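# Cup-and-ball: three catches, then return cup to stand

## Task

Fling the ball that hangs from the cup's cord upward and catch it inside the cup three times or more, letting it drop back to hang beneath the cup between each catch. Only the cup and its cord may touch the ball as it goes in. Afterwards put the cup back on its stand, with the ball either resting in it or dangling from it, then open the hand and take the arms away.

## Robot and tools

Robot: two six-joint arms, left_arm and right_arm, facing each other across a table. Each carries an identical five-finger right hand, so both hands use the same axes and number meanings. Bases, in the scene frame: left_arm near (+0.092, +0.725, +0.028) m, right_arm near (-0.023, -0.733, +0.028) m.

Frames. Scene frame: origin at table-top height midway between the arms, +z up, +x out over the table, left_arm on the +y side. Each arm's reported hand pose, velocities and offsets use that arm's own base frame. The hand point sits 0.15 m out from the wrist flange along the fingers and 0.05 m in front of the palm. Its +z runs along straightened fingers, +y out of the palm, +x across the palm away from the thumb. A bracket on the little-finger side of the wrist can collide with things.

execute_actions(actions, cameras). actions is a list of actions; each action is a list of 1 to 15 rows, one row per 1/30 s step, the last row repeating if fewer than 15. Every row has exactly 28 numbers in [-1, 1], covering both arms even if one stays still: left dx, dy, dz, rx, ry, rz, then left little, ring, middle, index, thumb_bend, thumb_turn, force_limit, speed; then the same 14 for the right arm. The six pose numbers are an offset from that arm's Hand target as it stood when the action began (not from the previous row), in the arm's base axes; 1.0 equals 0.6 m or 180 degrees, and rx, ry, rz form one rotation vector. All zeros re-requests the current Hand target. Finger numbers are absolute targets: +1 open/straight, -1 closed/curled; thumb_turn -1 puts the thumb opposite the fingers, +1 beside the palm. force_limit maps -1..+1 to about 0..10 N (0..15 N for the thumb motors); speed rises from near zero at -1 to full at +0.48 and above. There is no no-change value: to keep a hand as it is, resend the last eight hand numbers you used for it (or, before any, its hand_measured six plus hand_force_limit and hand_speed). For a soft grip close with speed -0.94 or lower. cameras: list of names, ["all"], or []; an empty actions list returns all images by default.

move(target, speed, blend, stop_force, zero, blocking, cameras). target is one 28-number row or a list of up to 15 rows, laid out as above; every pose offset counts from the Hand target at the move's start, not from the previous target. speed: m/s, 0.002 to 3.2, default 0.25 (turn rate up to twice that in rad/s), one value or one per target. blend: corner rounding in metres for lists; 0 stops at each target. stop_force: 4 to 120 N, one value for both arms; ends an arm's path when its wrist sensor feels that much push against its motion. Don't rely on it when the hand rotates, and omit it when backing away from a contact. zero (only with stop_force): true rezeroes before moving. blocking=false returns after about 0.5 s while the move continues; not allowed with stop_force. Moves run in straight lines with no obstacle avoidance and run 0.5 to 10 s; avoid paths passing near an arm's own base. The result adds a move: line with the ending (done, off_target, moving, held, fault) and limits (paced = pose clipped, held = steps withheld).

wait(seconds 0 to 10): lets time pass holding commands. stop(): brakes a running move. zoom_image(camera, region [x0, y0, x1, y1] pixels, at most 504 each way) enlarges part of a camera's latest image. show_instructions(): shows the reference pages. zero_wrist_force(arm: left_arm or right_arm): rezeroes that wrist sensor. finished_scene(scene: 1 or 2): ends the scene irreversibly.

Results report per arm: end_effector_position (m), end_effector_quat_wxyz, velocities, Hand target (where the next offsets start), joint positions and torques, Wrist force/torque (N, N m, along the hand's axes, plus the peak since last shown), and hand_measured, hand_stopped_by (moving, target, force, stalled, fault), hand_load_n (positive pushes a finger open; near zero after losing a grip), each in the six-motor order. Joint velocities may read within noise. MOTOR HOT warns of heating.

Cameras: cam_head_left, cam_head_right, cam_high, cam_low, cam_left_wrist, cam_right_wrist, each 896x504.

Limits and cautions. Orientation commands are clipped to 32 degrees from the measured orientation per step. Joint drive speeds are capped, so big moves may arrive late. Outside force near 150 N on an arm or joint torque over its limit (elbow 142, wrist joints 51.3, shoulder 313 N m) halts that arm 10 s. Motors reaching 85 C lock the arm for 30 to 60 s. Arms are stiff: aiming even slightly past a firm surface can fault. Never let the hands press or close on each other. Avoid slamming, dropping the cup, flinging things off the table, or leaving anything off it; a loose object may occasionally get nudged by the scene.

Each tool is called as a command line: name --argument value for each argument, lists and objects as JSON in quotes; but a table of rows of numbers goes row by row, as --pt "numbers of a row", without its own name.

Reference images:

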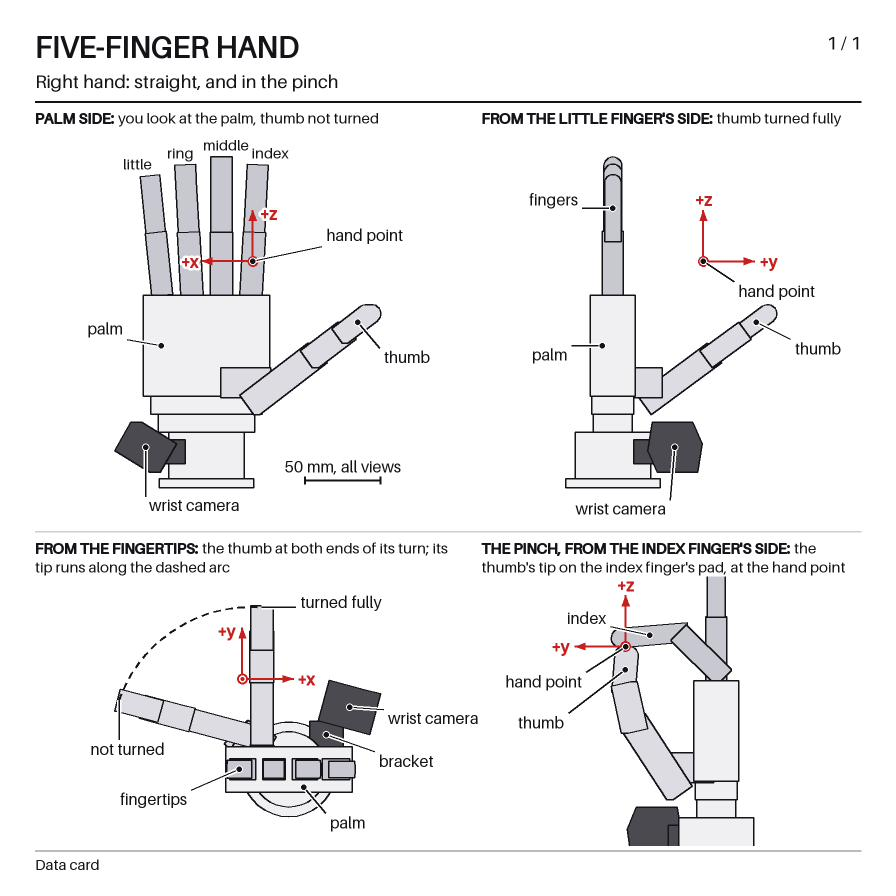

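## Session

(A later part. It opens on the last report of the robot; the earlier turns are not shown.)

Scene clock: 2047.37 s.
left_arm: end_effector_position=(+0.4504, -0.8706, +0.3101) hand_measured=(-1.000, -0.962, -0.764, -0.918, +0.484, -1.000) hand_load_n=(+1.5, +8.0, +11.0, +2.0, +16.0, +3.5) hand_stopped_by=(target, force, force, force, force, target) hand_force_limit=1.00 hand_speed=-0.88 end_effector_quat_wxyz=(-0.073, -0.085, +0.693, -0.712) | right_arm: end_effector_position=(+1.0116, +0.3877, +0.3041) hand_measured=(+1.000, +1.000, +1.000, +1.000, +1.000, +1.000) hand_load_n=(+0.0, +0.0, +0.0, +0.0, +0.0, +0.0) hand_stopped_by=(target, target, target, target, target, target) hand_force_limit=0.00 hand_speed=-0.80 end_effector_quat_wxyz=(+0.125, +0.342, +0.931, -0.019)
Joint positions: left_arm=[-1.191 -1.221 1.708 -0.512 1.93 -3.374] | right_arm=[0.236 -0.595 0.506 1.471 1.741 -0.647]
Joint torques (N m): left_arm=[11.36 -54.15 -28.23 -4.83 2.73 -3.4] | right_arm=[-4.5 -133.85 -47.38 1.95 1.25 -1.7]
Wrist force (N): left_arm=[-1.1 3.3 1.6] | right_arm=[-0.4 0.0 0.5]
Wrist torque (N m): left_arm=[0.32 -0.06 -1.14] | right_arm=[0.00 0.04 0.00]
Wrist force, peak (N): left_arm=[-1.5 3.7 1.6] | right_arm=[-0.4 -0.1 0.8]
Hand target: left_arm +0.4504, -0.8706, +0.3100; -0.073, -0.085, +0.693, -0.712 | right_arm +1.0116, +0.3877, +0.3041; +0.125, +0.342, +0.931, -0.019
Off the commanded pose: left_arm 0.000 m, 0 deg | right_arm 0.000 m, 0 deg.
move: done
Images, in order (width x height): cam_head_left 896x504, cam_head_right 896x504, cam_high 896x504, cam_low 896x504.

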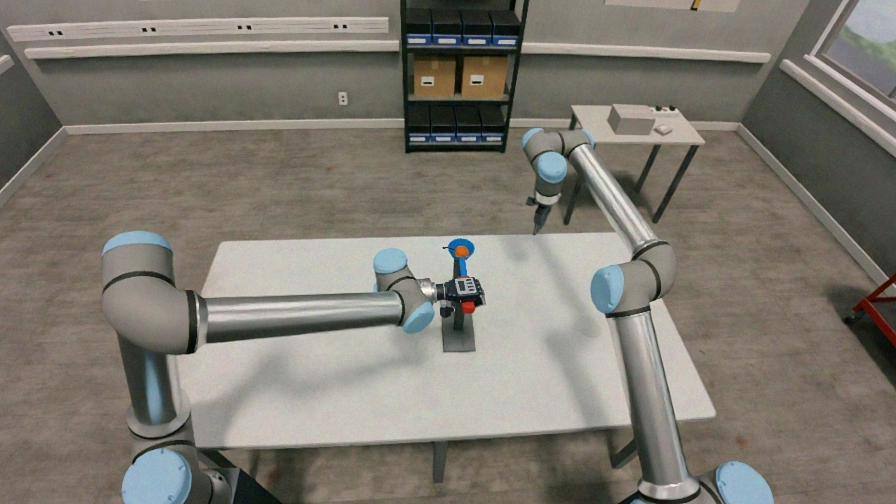

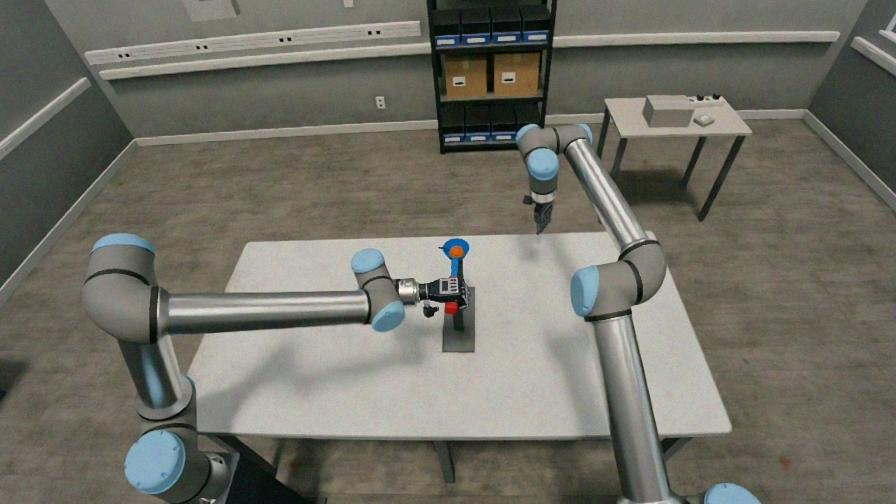

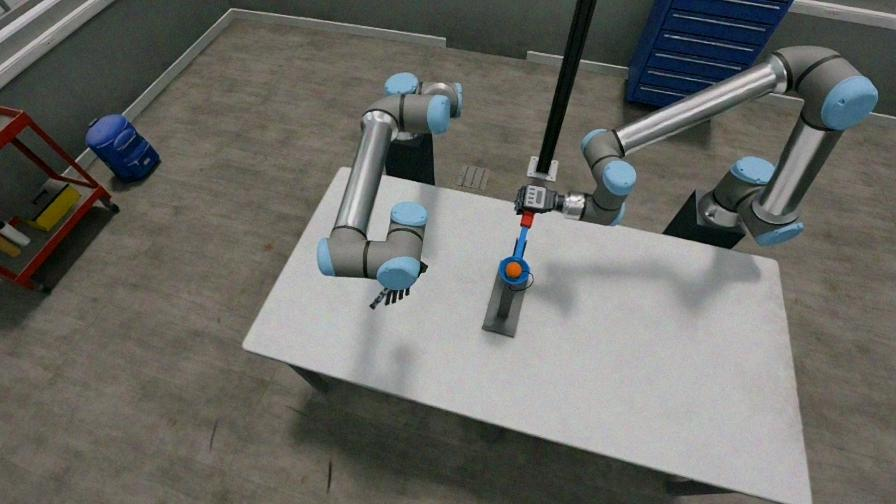

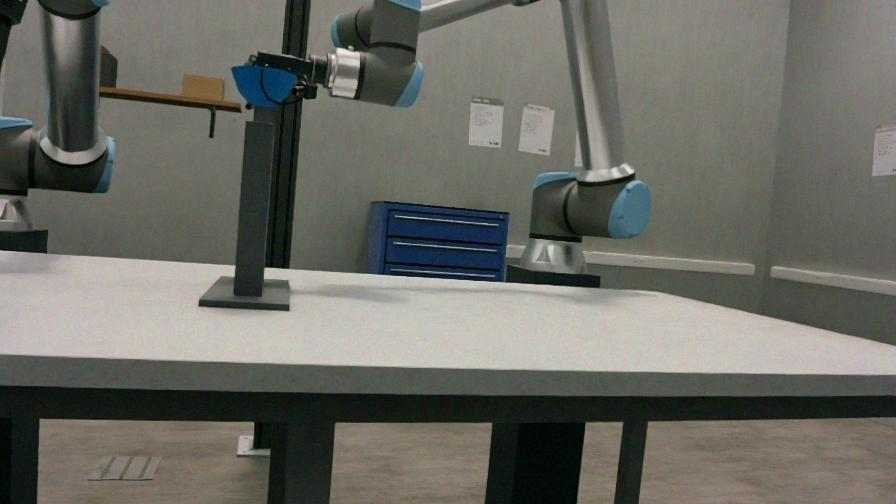

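move --target '[0.0,0.0,-0.055,0,0,0,-1.0,-1.0,-1.0,-1.0,-1.0,-1,1,-0.88,0,0,0,0,0,0,1,1,1,1,1,1,0,-0.8]' --speed 0.008 --stop_force 4 --cameras '["cam_head_left", "cam_head_right", "cam_low", "cam_high"]'

zoom_image --camera "cam_head_left" --region '[410, 220, 510, 340]'

zoom_image --camera "cam_head_right" --region '[400, 220, 500, 340]'

zoom_image --camera "cam_low" --region '[200, 40, 320, 150]'

zoom_image --camera "cam_high" --region '[480, 180, 560, 310]'

Scene clock: 2079.43 s.
left_arm: end_effector_position=(+0.4504, -0.8707, +0.2812) hand_measured=(-1.000, -0.962, -0.764, -0.918, +0.484, -1.000) hand_load_n=(+2.0, +8.5, +11.0, +1.0, +16.0, +4.5) hand_stopped_by=(target, force, force, force, force, target) hand_force_limit=1.00 hand_speed=-0.88 end_effector_quat_wxyz=(-0.073, -0.085, +0.693, -0.712) | right_arm: end_effector_position=(+1.0116, +0.3877, +0.3041) hand_measured=(+1.000, +1.000, +1.000, +1.000, +1.000, +1.000) hand_load_n=(+0.0, +0.0, +0.0, +0.0, +0.0, +0.0) hand_stopped_by=(target, target, target, target, target, target) hand_force_limit=0.00 hand_speed=-0.80 end_effector_quat_wxyz=(+0.125, +0.342, +0.931, -0.019)
Joint positions: left_arm=[-1.191 -1.198 1.732 -0.56 1.93 -3.374] | right_arm=[0.236 -0.595 0.506 1.471 1.741 -0.647]
Joint torques (N m): left_arm=[10.21 -71.49 -50.13 0.36 2.38 -1.87] | right_arm=[-3.17 -133.9 -47.94 1.93 1.54 -1.73]
Wrist force (N): left_arm=[-1.6 0.2 1.1] | right_arm=[-0.3 0.0 0.5]
Wrist torque (N m): left_arm=[0.25 -0.06 -0.39] | right_arm=[0.00 0.02 0.01]
Wrist force, peak (N): left_arm=[-1.3 3.8 1.5] | right_arm=[-0.4 -0.2 0.9]
Hand target: left_arm +0.4504, -0.8707, +0.2812; -0.073, -0.085, +0.693, -0.712 (not the last commanded pose) | right_arm +1.0116, +0.3877, +0.3041; +0.125, +0.342, +0.931, -0.019
Off the commanded pose: left_arm 0.004 m, 0 deg | right_arm 0.000 m, 0 deg.
move: contact (left_arm)
Images, in order (width x height): cam_head_left 896x504, cam_head_right 896x504, cam_high 896x504, cam_low 896x504.

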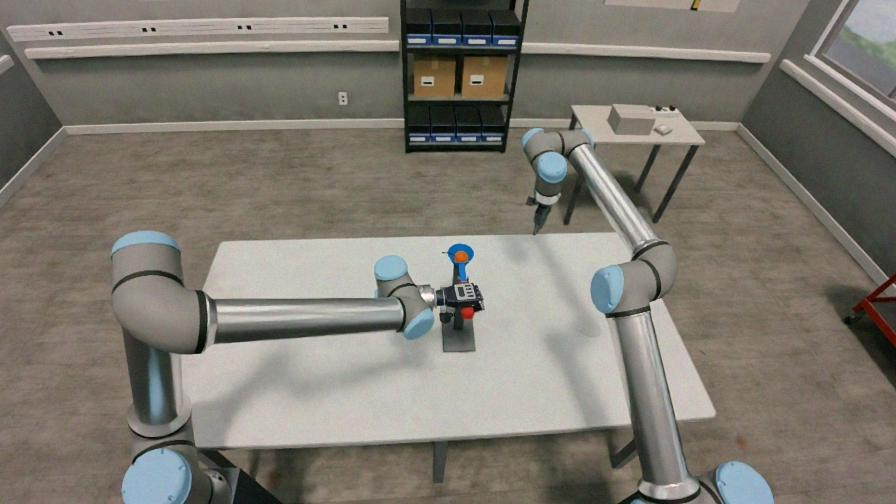

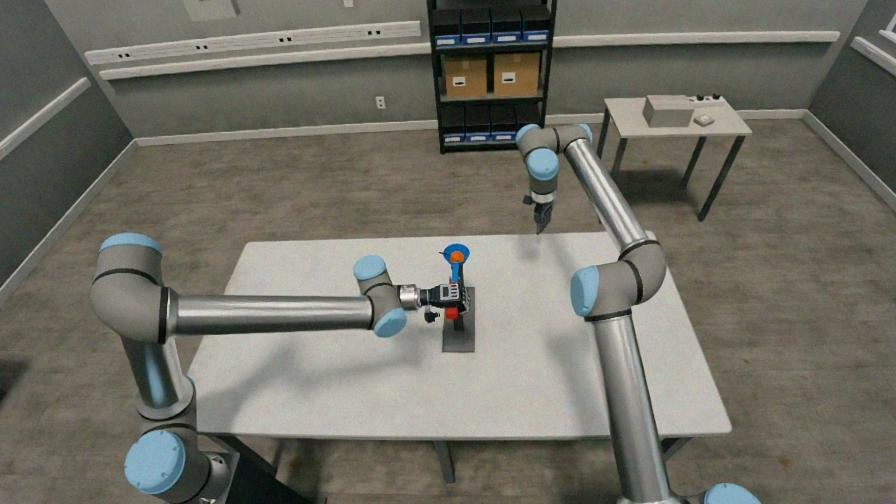

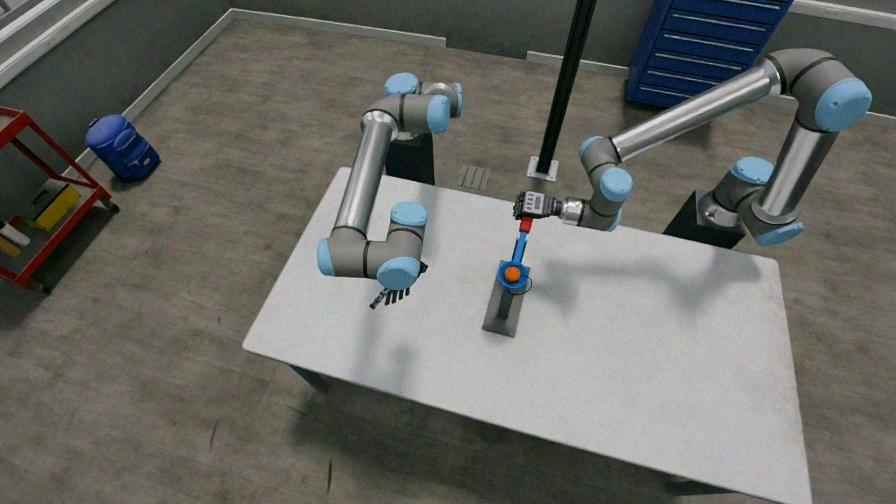

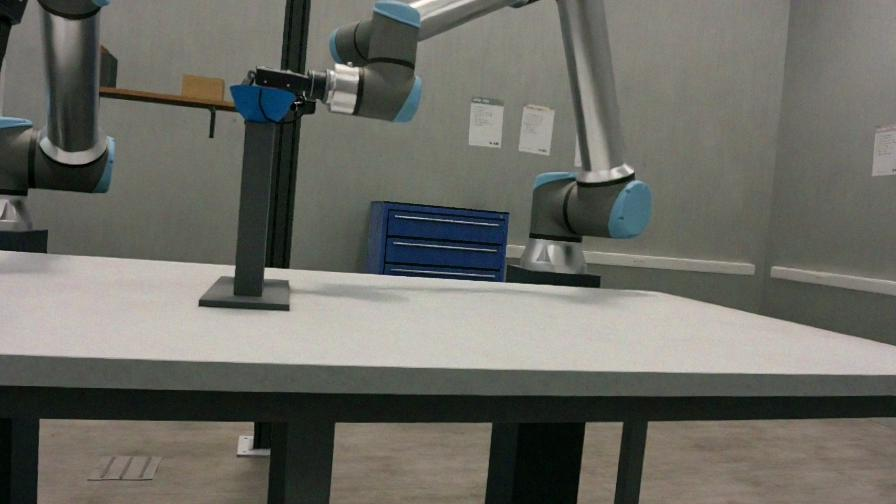

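Scaled by 4.200.

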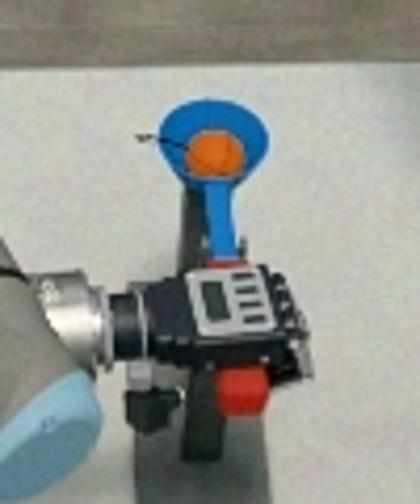

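Scaled by 4.200.

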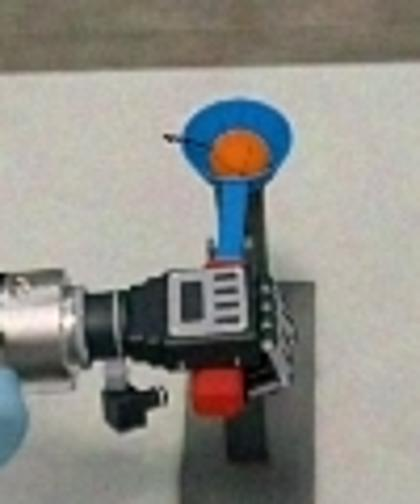

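Scaled by 4.200.

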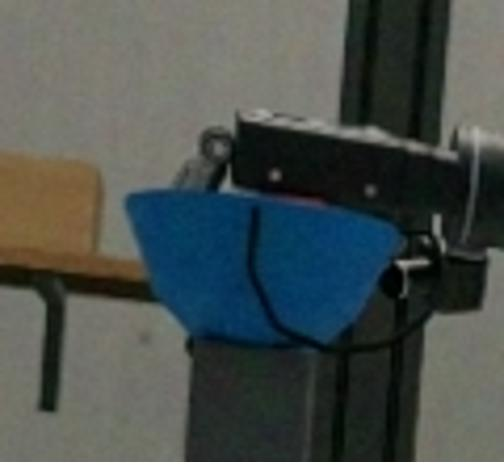

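Scaled by 3.877.

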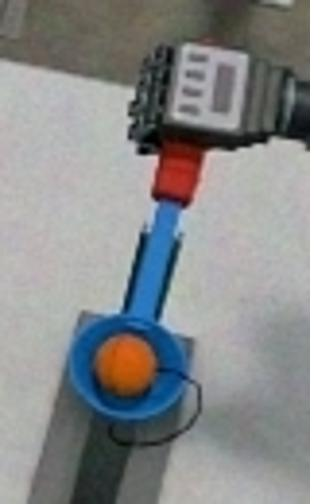

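move --target '[0,0,0,0,0,0,-1.0,-1.0,-1.0,-1.0,0.9,-1,1,-0.7,0,0,0,0,0,0,1,1,1,1,1,1,0,-0.8]' --speed 0.02 --cameras '["cam_low", "cam_high", "cam_head_left"]'

zoom_image --camera "cam_head_left" --region '[410, 220, 510, 340]'

zoom_image --camera "cam_low" --region '[200, 40, 320, 150]'

zoom_image --camera "cam_high" --region '[480, 180, 560, 310]'

Scene clock: 2117.70 s.
left_arm: end_effector_position=(+0.4504, -0.8707, +0.2812) hand_measured=(-1.000, -0.962, -0.764, -0.918, +0.900, -1.000) hand_load_n=(+0.0, +5.0, +0.0, +0.5, +0.5, +0.0) hand_stopped_by=(target, force, force, force, target, target) hand_force_limit=1.00 hand_speed=-0.70 end_effector_quat_wxyz=(-0.073, -0.085, +0.693, -0.712) | right_arm: end_effector_position=(+1.0116, +0.3877, +0.3041) hand_measured=(+1.000, +1.000, +1.000, +1.000, +1.000, +1.000) hand_load_n=(+0.0, +0.0, +0.0, +0.0, +0.0, +0.0) hand_stopped_by=(target, target, target, target, target, target) hand_force_limit=0.00 hand_speed=-0.80 end_effector_quat_wxyz=(+0.125, +0.342, +0.931, -0.019)
Joint positions: left_arm=[-1.191 -1.198 1.732 -0.56 1.93 -3.374] | right_arm=[0.236 -0.595 0.506 1.471 1.741 -0.647]
Joint torques (N m): left_arm=[-8.02 -69.59 -49.08 -1.93 2.77 -1.44] | right_arm=[-3.94 -131.93 -48.11 2.06 1.72 -1.62]
Wrist force (N): left_arm=[-1.3 0.7 1.1] | right_arm=[-0.3 -0.2 0.3]
Wrist torque (N m): left_arm=[0.23 -0.01 -0.56] | right_arm=[-0.02 0.03 0.00]
Wrist force, peak (N): left_arm=[-2.0 0.3 1.4] | right_arm=[-0.1 -0.1 1.0]
Hand target: left_arm +0.4504, -0.8707, +0.2812; -0.073, -0.085, +0.693, -0.712 | right_arm +1.0116, +0.3877, +0.3041; +0.125, +0.342, +0.931, -0.019
Off the commanded pose: left_arm 0.000 m, 0 deg | right_arm 0.000 m, 0 deg.
move: done
Images, in order (width x height): cam_head_left 896x504, cam_high 896x504, cam_low 896x504.

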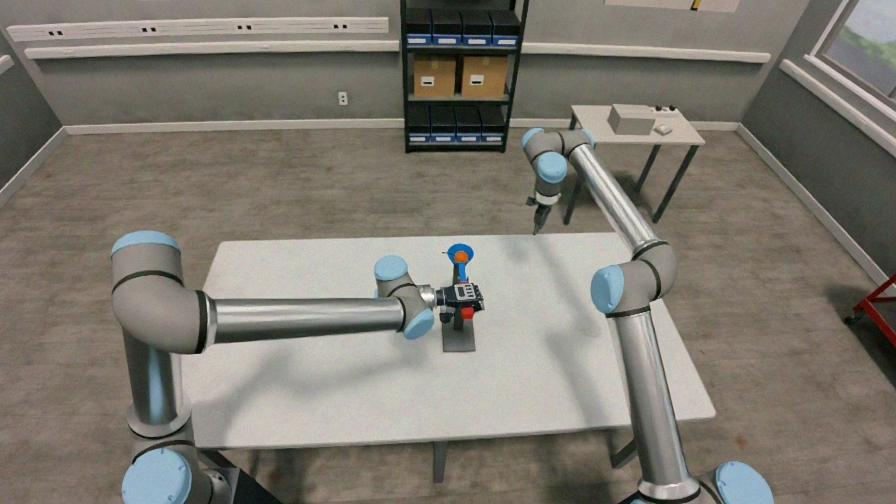

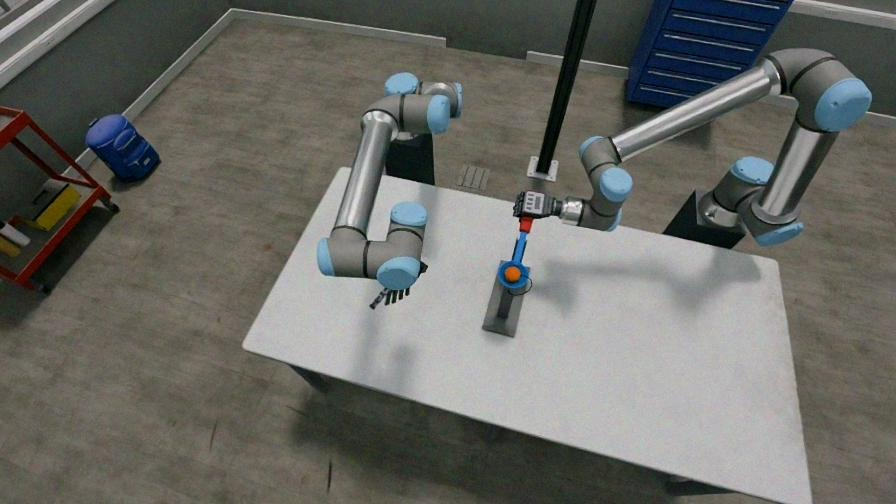

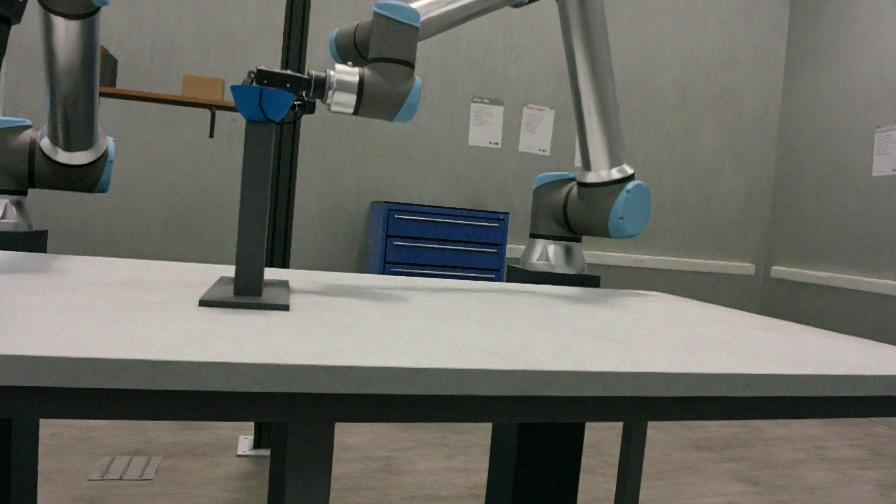

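Scaled by 4.200.

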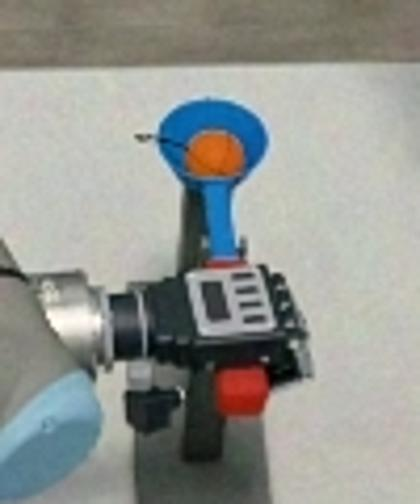

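Scaled by 4.200.

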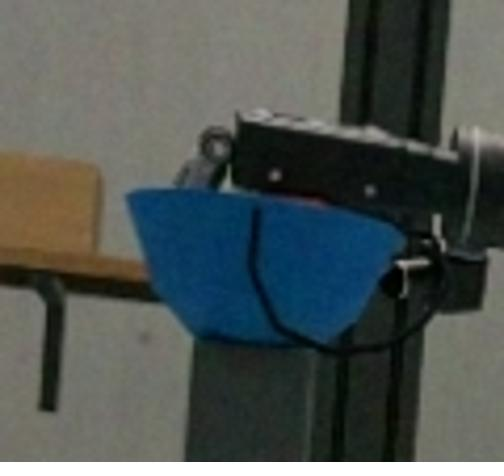

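Scaled by 3.877.

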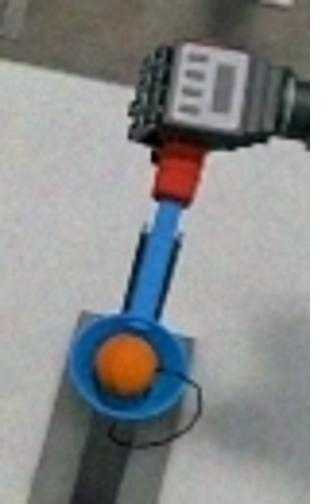

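move --target '[0,0,0.002,0,0,0,-0.5,-0.5,-0.5,-0.5,0.9,-1,1,-0.7,0,0,0,0,0,0,1,1,1,1,1,1,0,-0.8]' --speed 0.01

move --target '[0,0,0.003,0,0,0,0.2,0.2,0.2,0.2,0.9,-1,1,-0.6,0,0,0,0,0,0,1,1,1,1,1,1,0,-0.8]' --speed 0.01 --cameras '["cam_low", "cam_high", "cam_head_left"]'

zoom_image --camera "cam_head_left" --region '[410, 220, 510, 340]'

zoom_image --camera "cam_low" --region '[200, 40, 320, 150]'

Scene clock: 2127.77 s.
left_arm: end_effector_position=(+0.4504, -0.8707, +0.2824) hand_measured=(-0.500, -0.500, -0.500, -0.500, +0.900, -1.000) hand_load_n=(+0.0, +0.0, +0.0, +0.0, +0.0, +0.0) hand_stopped_by=(target, target, target, target, target, target) hand_force_limit=1.00 hand_speed=-0.70 end_effector_quat_wxyz=(-0.073, -0.085, +0.693, -0.712) | right_arm: end_effector_position=(+1.0116, +0.3877, +0.3041) hand_measured=(+1.000, +1.000, +1.000, +1.000, +1.000, +1.000) hand_load_n=(+0.0, +0.0, +0.0, +0.0, +0.0, +0.0) hand_stopped_by=(target, target, target, target, target, target) hand_force_limit=0.00 hand_speed=-0.80 end_effector_quat_wxyz=(+0.125, +0.342, +0.931, -0.019)
Joint positions: left_arm=[-1.191 -1.199 1.731 -0.558 1.93 -3.374] | right_arm=[0.236 -0.595 0.506 1.471 1.741 -0.647]
Joint torques (N m): left_arm=[-8.31 -70.9 -49.45 0.19 2.19 -1.73] | right_arm=[-3.84 -132.82 -47.79 1.92 1.83 -1.57]
Wrist force (N): left_arm=[-0.8 0.3 1.4] | right_arm=[-0.2 -0.3 0.4]
Wrist torque (N m): left_arm=[0.24 -0.01 -0.69] | right_arm=[-0.04 0.02 0.00]
Wrist force, peak (N): left_arm=[-0.9 1.6 1.4] | right_arm=[-0.3 0.0 0.8]
Hand target: left_arm +0.4504, -0.8707, +0.2824; -0.073, -0.085, +0.693, -0.712 | right_arm +1.0116, +0.3877, +0.3041; +0.125, +0.342, +0.931, -0.019
Off the commanded pose: left_arm 0.000 m, 0 deg | right_arm 0.000 m, 0 deg.
move: done

Scene clock: 2128.67 s.
left_arm: end_effector_position=(+0.4504, -0.8707, +0.2842) hand_measured=(+0.200, +0.200, +0.200, +0.200, +0.900, -1.000) hand_load_n=(+0.0, -0.5, +0.0, -0.5, +0.0, +0.5) hand_stopped_by=(target, target, target, target, target, target) hand_force_limit=1.00 hand_speed=-0.60 end_effector_quat_wxyz=(-0.073, -0.085, +0.693, -0.712) | right_arm: end_effector_position=(+1.0116, +0.3877, +0.3041) hand_measured=(+1.000, +1.000, +1.000, +1.000, +1.000, +1.000) hand_load_n=(+0.0, +0.0, +0.0, +0.0, +0.0, +0.0) hand_stopped_by=(target, target, target, target, target, target) hand_force_limit=0.00 hand_speed=-0.80 end_effector_quat_wxyz=(+0.125, +0.342, +0.931, -0.019)
Joint positions: left_arm=[-1.191 -1.2 1.73 -0.555 1.93 -3.374] | right_arm=[0.236 -0.595 0.506 1.471 1.741 -0.647]
Joint torques (N m): left_arm=[-7.01 -71.04 -49.16 -0.13 2.72 -1.56] | right_arm=[-3.64 -132.52 -47.93 1.78 1.82 -1.61]
Wrist force (N): left_arm=[-0.7 0.7 1.4] | right_arm=[-0.1 0.0 0.2]
Wrist torque (N m): left_arm=[0.25 -0.02 -0.68] | right_arm=[0.01 0.00 0.02]
Wrist force, peak (N): left_arm=[-0.8 1.0 1.4] | right_arm=[-0.3 0.2 0.7]
Hand target: left_arm +0.4504, -0.8707, +0.2842; -0.073, -0.085, +0.693, -0.712 | right_arm +1.0116, +0.3877, +0.3041; +0.125, +0.342, +0.931, -0.019
Off the commanded pose: left_arm 0.000 m, 0 deg | right_arm 0.000 m, 0 deg.
move: done
Images, in order (width x height): cam_head_left 896x504, cam_high 896x504, cam_low 896x504.

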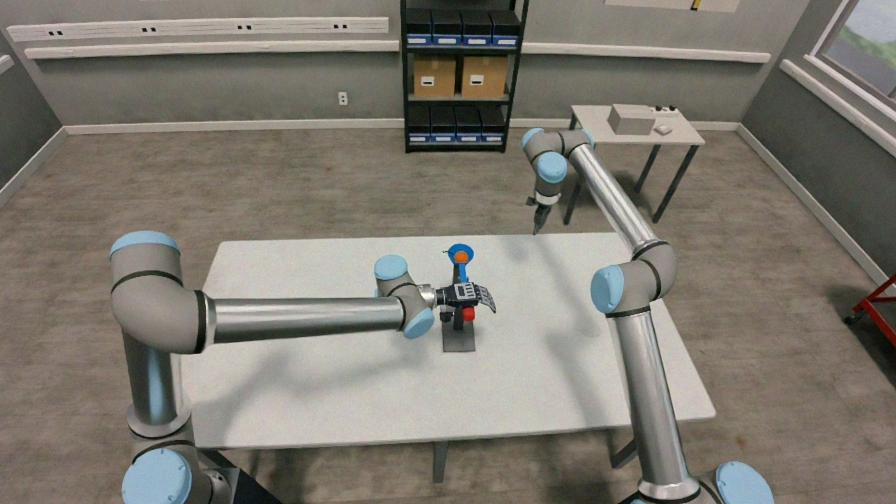

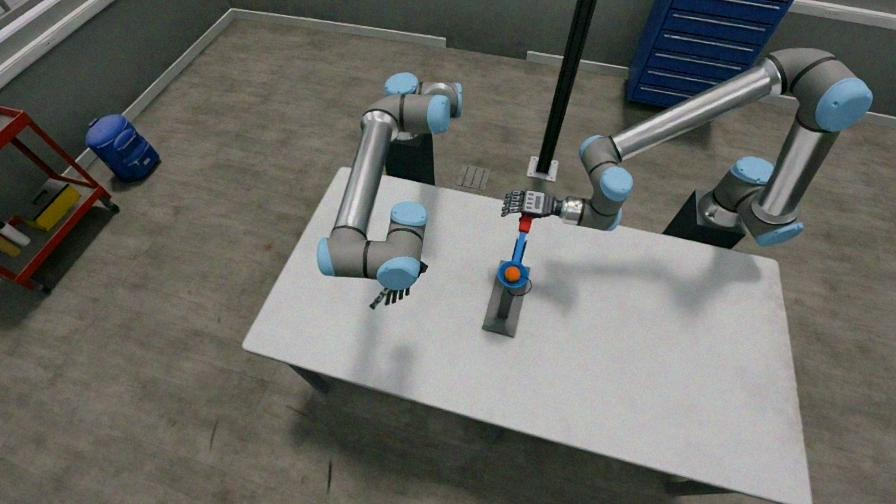

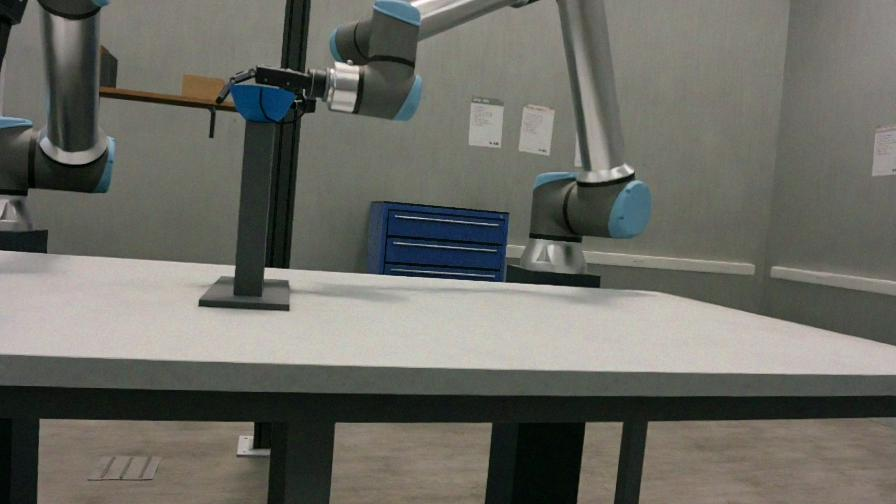

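Scaled by 4.200.

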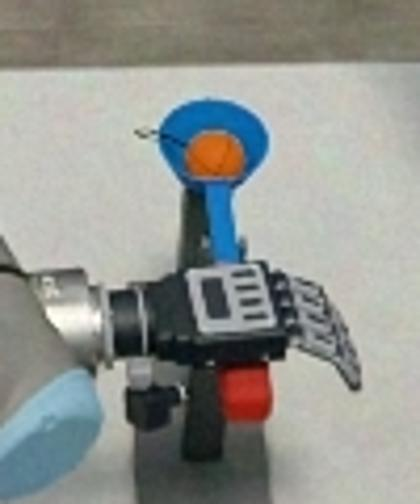

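Scaled by 4.200.

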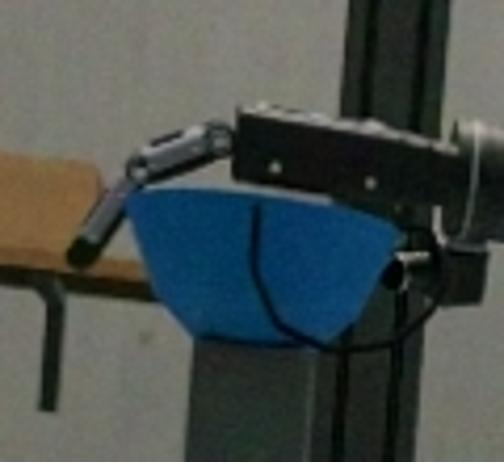

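move --pt "0 0 0.003 0 0 0 1 1 1 1 1.0 -1 1 -0.5 0 0 0 0 0 0 1 1 1 1 1 1 0 -0.8" --speed 0.01 --cameras '["cam_low"]'

zoom_image --camera "cam_low" --region '[200, 40, 320, 150]'

move --pt "0 0 0.03 0 0 0 1 1 1 1 1.0 -1 1 -0.5 0 0 0 0 0 0 1 1 1 1 1 1 0 -0.8" --speed 0.02 --cameras '["cam_low", "cam_head_left"]'

zoom_image --camera "cam_head_left" --region '[410, 220, 510, 340]'

zoom_image --camera "cam_low" --region '[200, 40, 320, 150]'

Scene clock: 2148.63 s.
left_arm: end_effector_position=(+0.4504, -0.8707, +0.2860) hand_measured=(+1.000, +1.000, +1.000, +1.000, +1.000, -1.000) hand_load_n=(+0.0, +0.0, +0.0, -0.5, +0.0, +0.5) hand_stopped_by=(target, target, target, target, target, target) hand_force_limit=1.00 hand_speed=-0.50 end_effector_quat_wxyz=(-0.073, -0.085, +0.693, -0.712) | right_arm: end_effector_position=(+1.0116, +0.3877, +0.3041) hand_measured=(+1.000, +1.000, +1.000, +1.000, +1.000, +1.000) hand_load_n=(+0.0, +0.0, +0.0, +0.0, +0.0, +0.0) hand_stopped_by=(target, target, target, target, target, target) hand_force_limit=0.00 hand_speed=-0.80 end_effector_quat_wxyz=(+0.125, +0.342, +0.931, -0.019)
Joint positions: left_arm=[-1.191 -1.202 1.728 -0.552 1.93 -3.374] | right_arm=[0.236 -0.595 0.506 1.471 1.741 -0.647]
Joint torques (N m): left_arm=[-8.37 -72.85 -50.4 0 2.01 -1.46] | right_arm=[-2.88 -134.05 -47.81 1.93 1.87 -1.61]
Wrist force (N): left_arm=[-1.0 0.8 1.1] | right_arm=[-0.1 0.1 0.6]
Wrist torque (N m): left_arm=[0.26 0.02 -0.70] | right_arm=[0.00 -0.01 0.02]
Wrist force, peak (N): left_arm=[-1.0 1.0 1.5] | right_arm=[-0.6 0.2 0.6]
Hand target: left_arm +0.4504, -0.8707, +0.2860; -0.073, -0.085, +0.693, -0.712 | right_arm +1.0116, +0.3877, +0.3041; +0.125, +0.342, +0.931, -0.019
Off the commanded pose: left_arm 0.000 m, 0 deg | right_arm 0.000 m, 0 deg.
move: done
Images, in order (width x height): cam_low 896x504.

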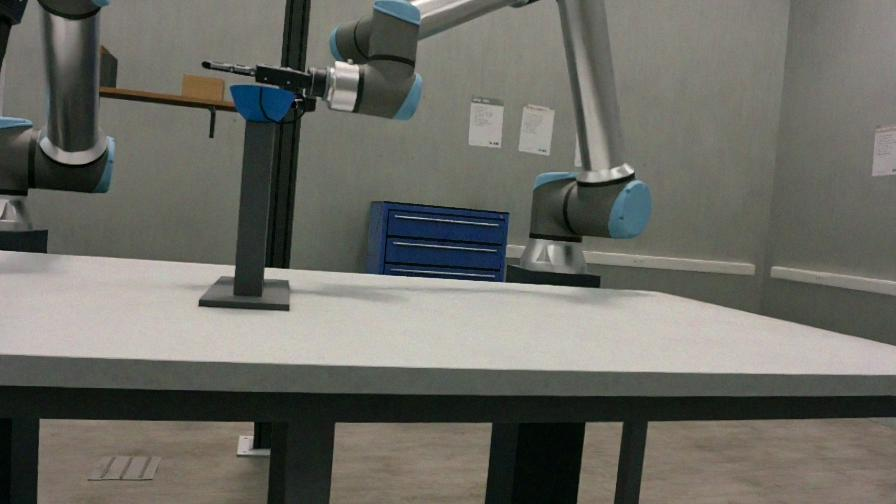

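Scaled by 4.200.

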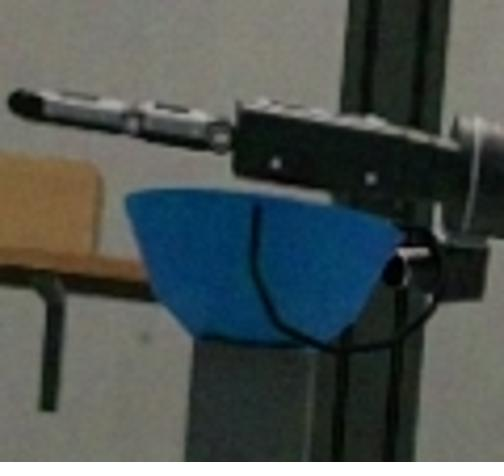

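Scene clock: 2149.83 s.
left_arm: end_effector_position=(+0.4504, -0.8707, +0.3039) hand_measured=(+1.000, +1.000, +1.000, +1.000, +1.000, -1.000) hand_load_n=(+0.0, -0.5, +0.0, +0.0, +0.5, +1.0) hand_stopped_by=(target, target, target, target, target, target) hand_force_limit=1.00 hand_speed=-0.50 end_effector_quat_wxyz=(-0.073, -0.085, +0.693, -0.712) | right_arm: end_effector_position=(+1.0116, +0.3877, +0.3041) hand_measured=(+1.000, +1.000, +1.000, +1.000, +1.000, +1.000) hand_load_n=(+0.0, +0.0, +0.0, +0.0, +0.0, +0.0) hand_stopped_by=(target, target, target, target, target, target) hand_force_limit=0.00 hand_speed=-0.80 end_effector_quat_wxyz=(+0.125, +0.342, +0.931, -0.019)
Joint positions: left_arm=[-1.191 -1.216 1.713 -0.522 1.93 -3.374] | right_arm=[0.236 -0.595 0.506 1.471 1.741 -0.647]
Joint torques (N m): left_arm=[-8.74 -72.4 -50.58 0.31 1.91 -2.97] | right_arm=[-3.81 -133.79 -48.11 1.89 1.96 -1.54]
Wrist force (N): left_arm=[-1.3 1.7 0.9] | right_arm=[-0.2 -0.1 0.4]
Wrist torque (N m): left_arm=[0.30 0.00 -0.69] | right_arm=[-0.01 0.01 0.01]
Wrist force, peak (N): left_arm=[-1.3 1.9 1.0] | right_arm=[-0.5 -0.5 0.8]
Hand target: left_arm +0.4504, -0.8707, +0.3040; -0.073, -0.085, +0.693, -0.712 | right_arm +1.0116, +0.3877, +0.3041; +0.125, +0.342, +0.931, -0.019
Off the commanded pose: left_arm 0.000 m, 0 deg | right_arm 0.000 m, 0 deg.
move: done
Images, in order (width x height): cam_head_left 896x504, cam_low 896x504.

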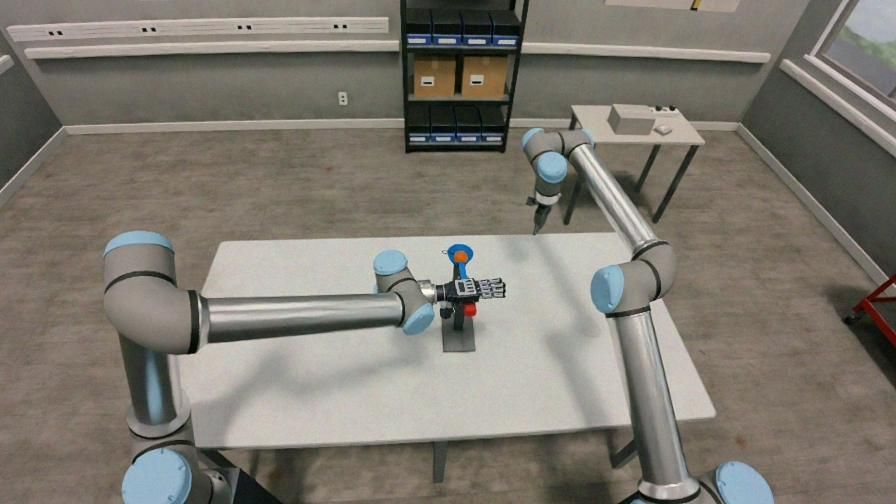

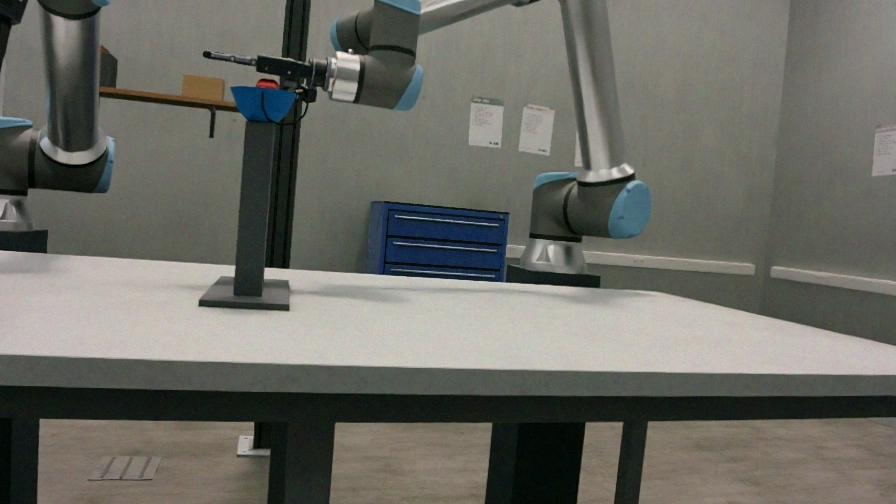

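Scaled by 4.200.

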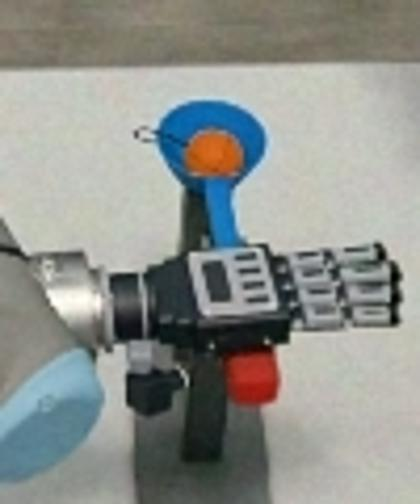

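Scaled by 4.200.

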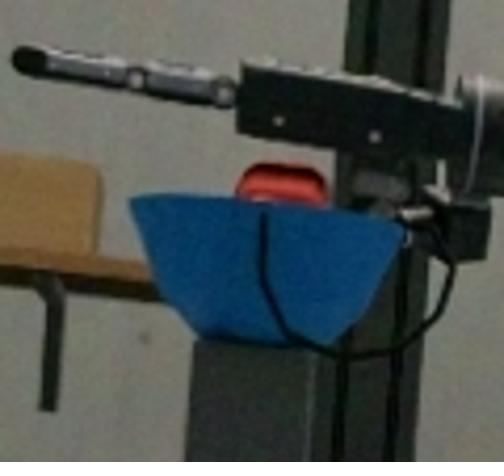

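move --pt "0 0 -0.03 0 0 0 1 1 1 1 1.0 -1 1 -0.5 0 0 0 0 0 0 1 1 1 1 1 1 0 -0.8" --speed 0.02 --cameras '["cam_low", "cam_head_left", "cam_high"]'

zoom_image --camera "cam_head_left" --region '[410, 220, 510, 340]'

zoom_image --camera "cam_low" --region '[200, 40, 320, 150]'

zoom_image --camera "cam_high" --region '[480, 180, 560, 310]'

Scene clock: 2176.87 s.
left_arm: end_effector_position=(+0.4504, -0.8707, +0.2861) hand_measured=(+1.000, +1.000, +1.000, +1.000, +1.000, -1.000) hand_load_n=(+0.0, -0.5, +0.0, -0.5, +0.0, +0.0) hand_stopped_by=(target, target, target, target, target, target) hand_force_limit=1.00 hand_speed=-0.50 end_effector_quat_wxyz=(-0.073, -0.085, +0.693, -0.712) | right_arm: end_effector_position=(+1.0116, +0.3877, +0.3041) hand_measured=(+1.000, +1.000, +1.000, +1.000, +1.000, +1.000) hand_load_n=(+0.0, +0.0, +0.0, +0.0, +0.0, +0.0) hand_stopped_by=(target, target, target, target, target, target) hand_force_limit=0.00 hand_speed=-0.80 end_effector_quat_wxyz=(+0.125, +0.342, +0.931, -0.019)
Joint positions: left_arm=[-1.191 -1.202 1.728 -0.552 1.93 -3.374] | right_arm=[0.236 -0.595 0.506 1.471 1.741 -0.647]
Joint torques (N m): left_arm=[-7.76 -53.65 -25.57 -4.76 1.61 -2.12] | right_arm=[-3.49 -133.51 -47.92 1.96 2.27 -1.46]
Wrist force (N): left_arm=[-0.5 0.2 1.3] | right_arm=[-0.1 -0.3 0.4]
Wrist torque (N m): left_arm=[0.23 -0.05 -0.69] | right_arm=[-0.04 -0.01 0.01]
Wrist force, peak (N): left_arm=[-1.5 2.0 1.0] | right_arm=[-0.5 -0.1 1.0]
Hand target: left_arm +0.4504, -0.8707, +0.2860; -0.073, -0.085, +0.693, -0.712 | right_arm +1.0116, +0.3877, +0.3041; +0.125, +0.342, +0.931, -0.019
Off the commanded pose: left_arm 0.000 m, 0 deg | right_arm 0.000 m, 0 deg.
move: done
Images, in order (width x height): cam_head_left 896x504, cam_high 896x504, cam_low 896x504.

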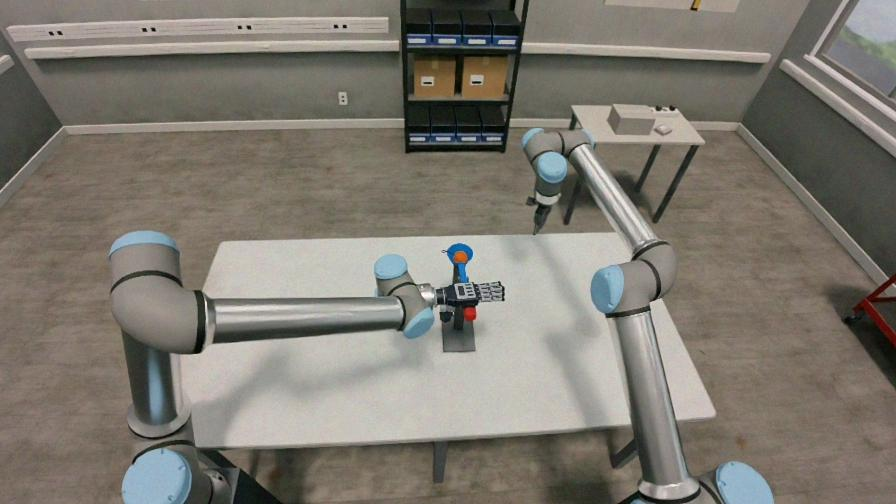

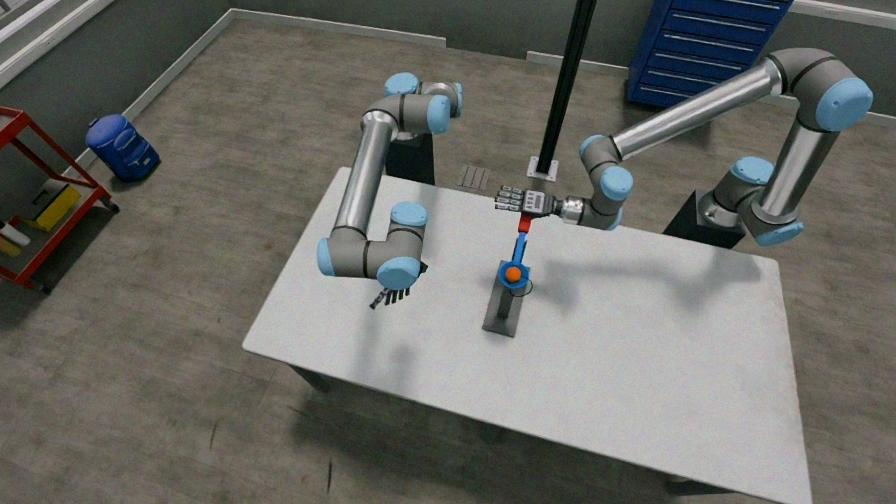

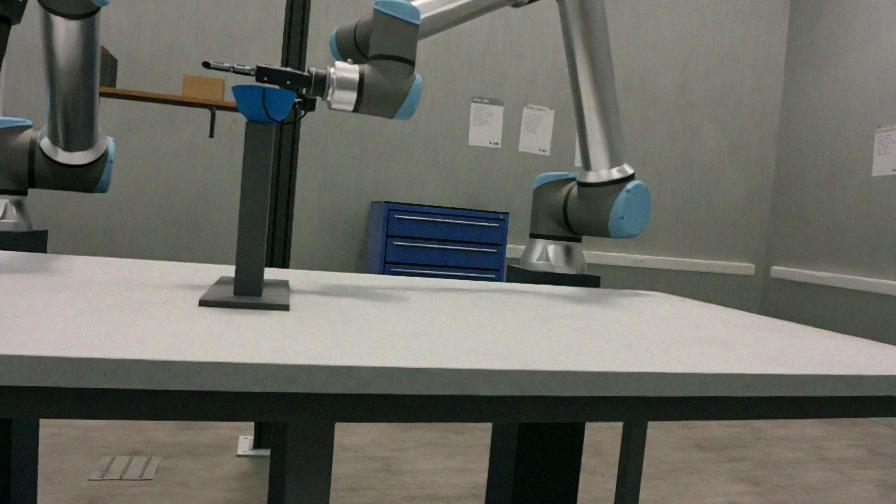

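Scaled by 4.200.

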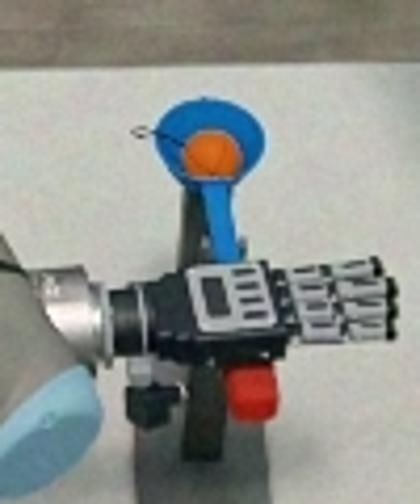

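Scaled by 4.200.

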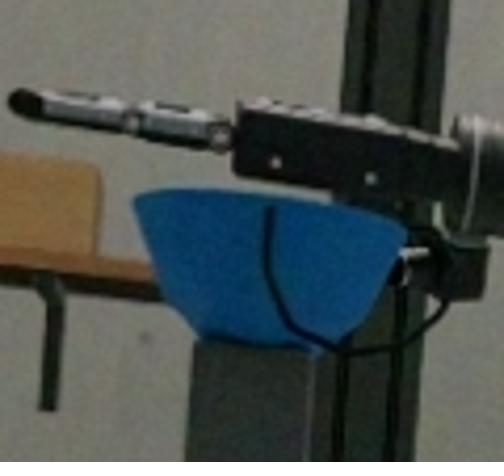

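Scaled by 3.877.

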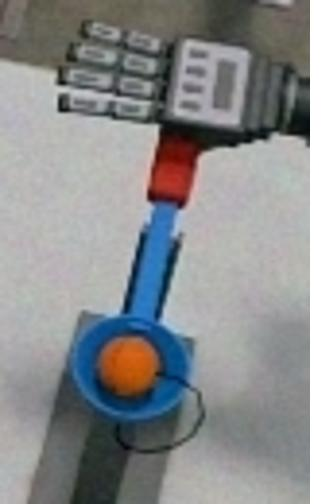

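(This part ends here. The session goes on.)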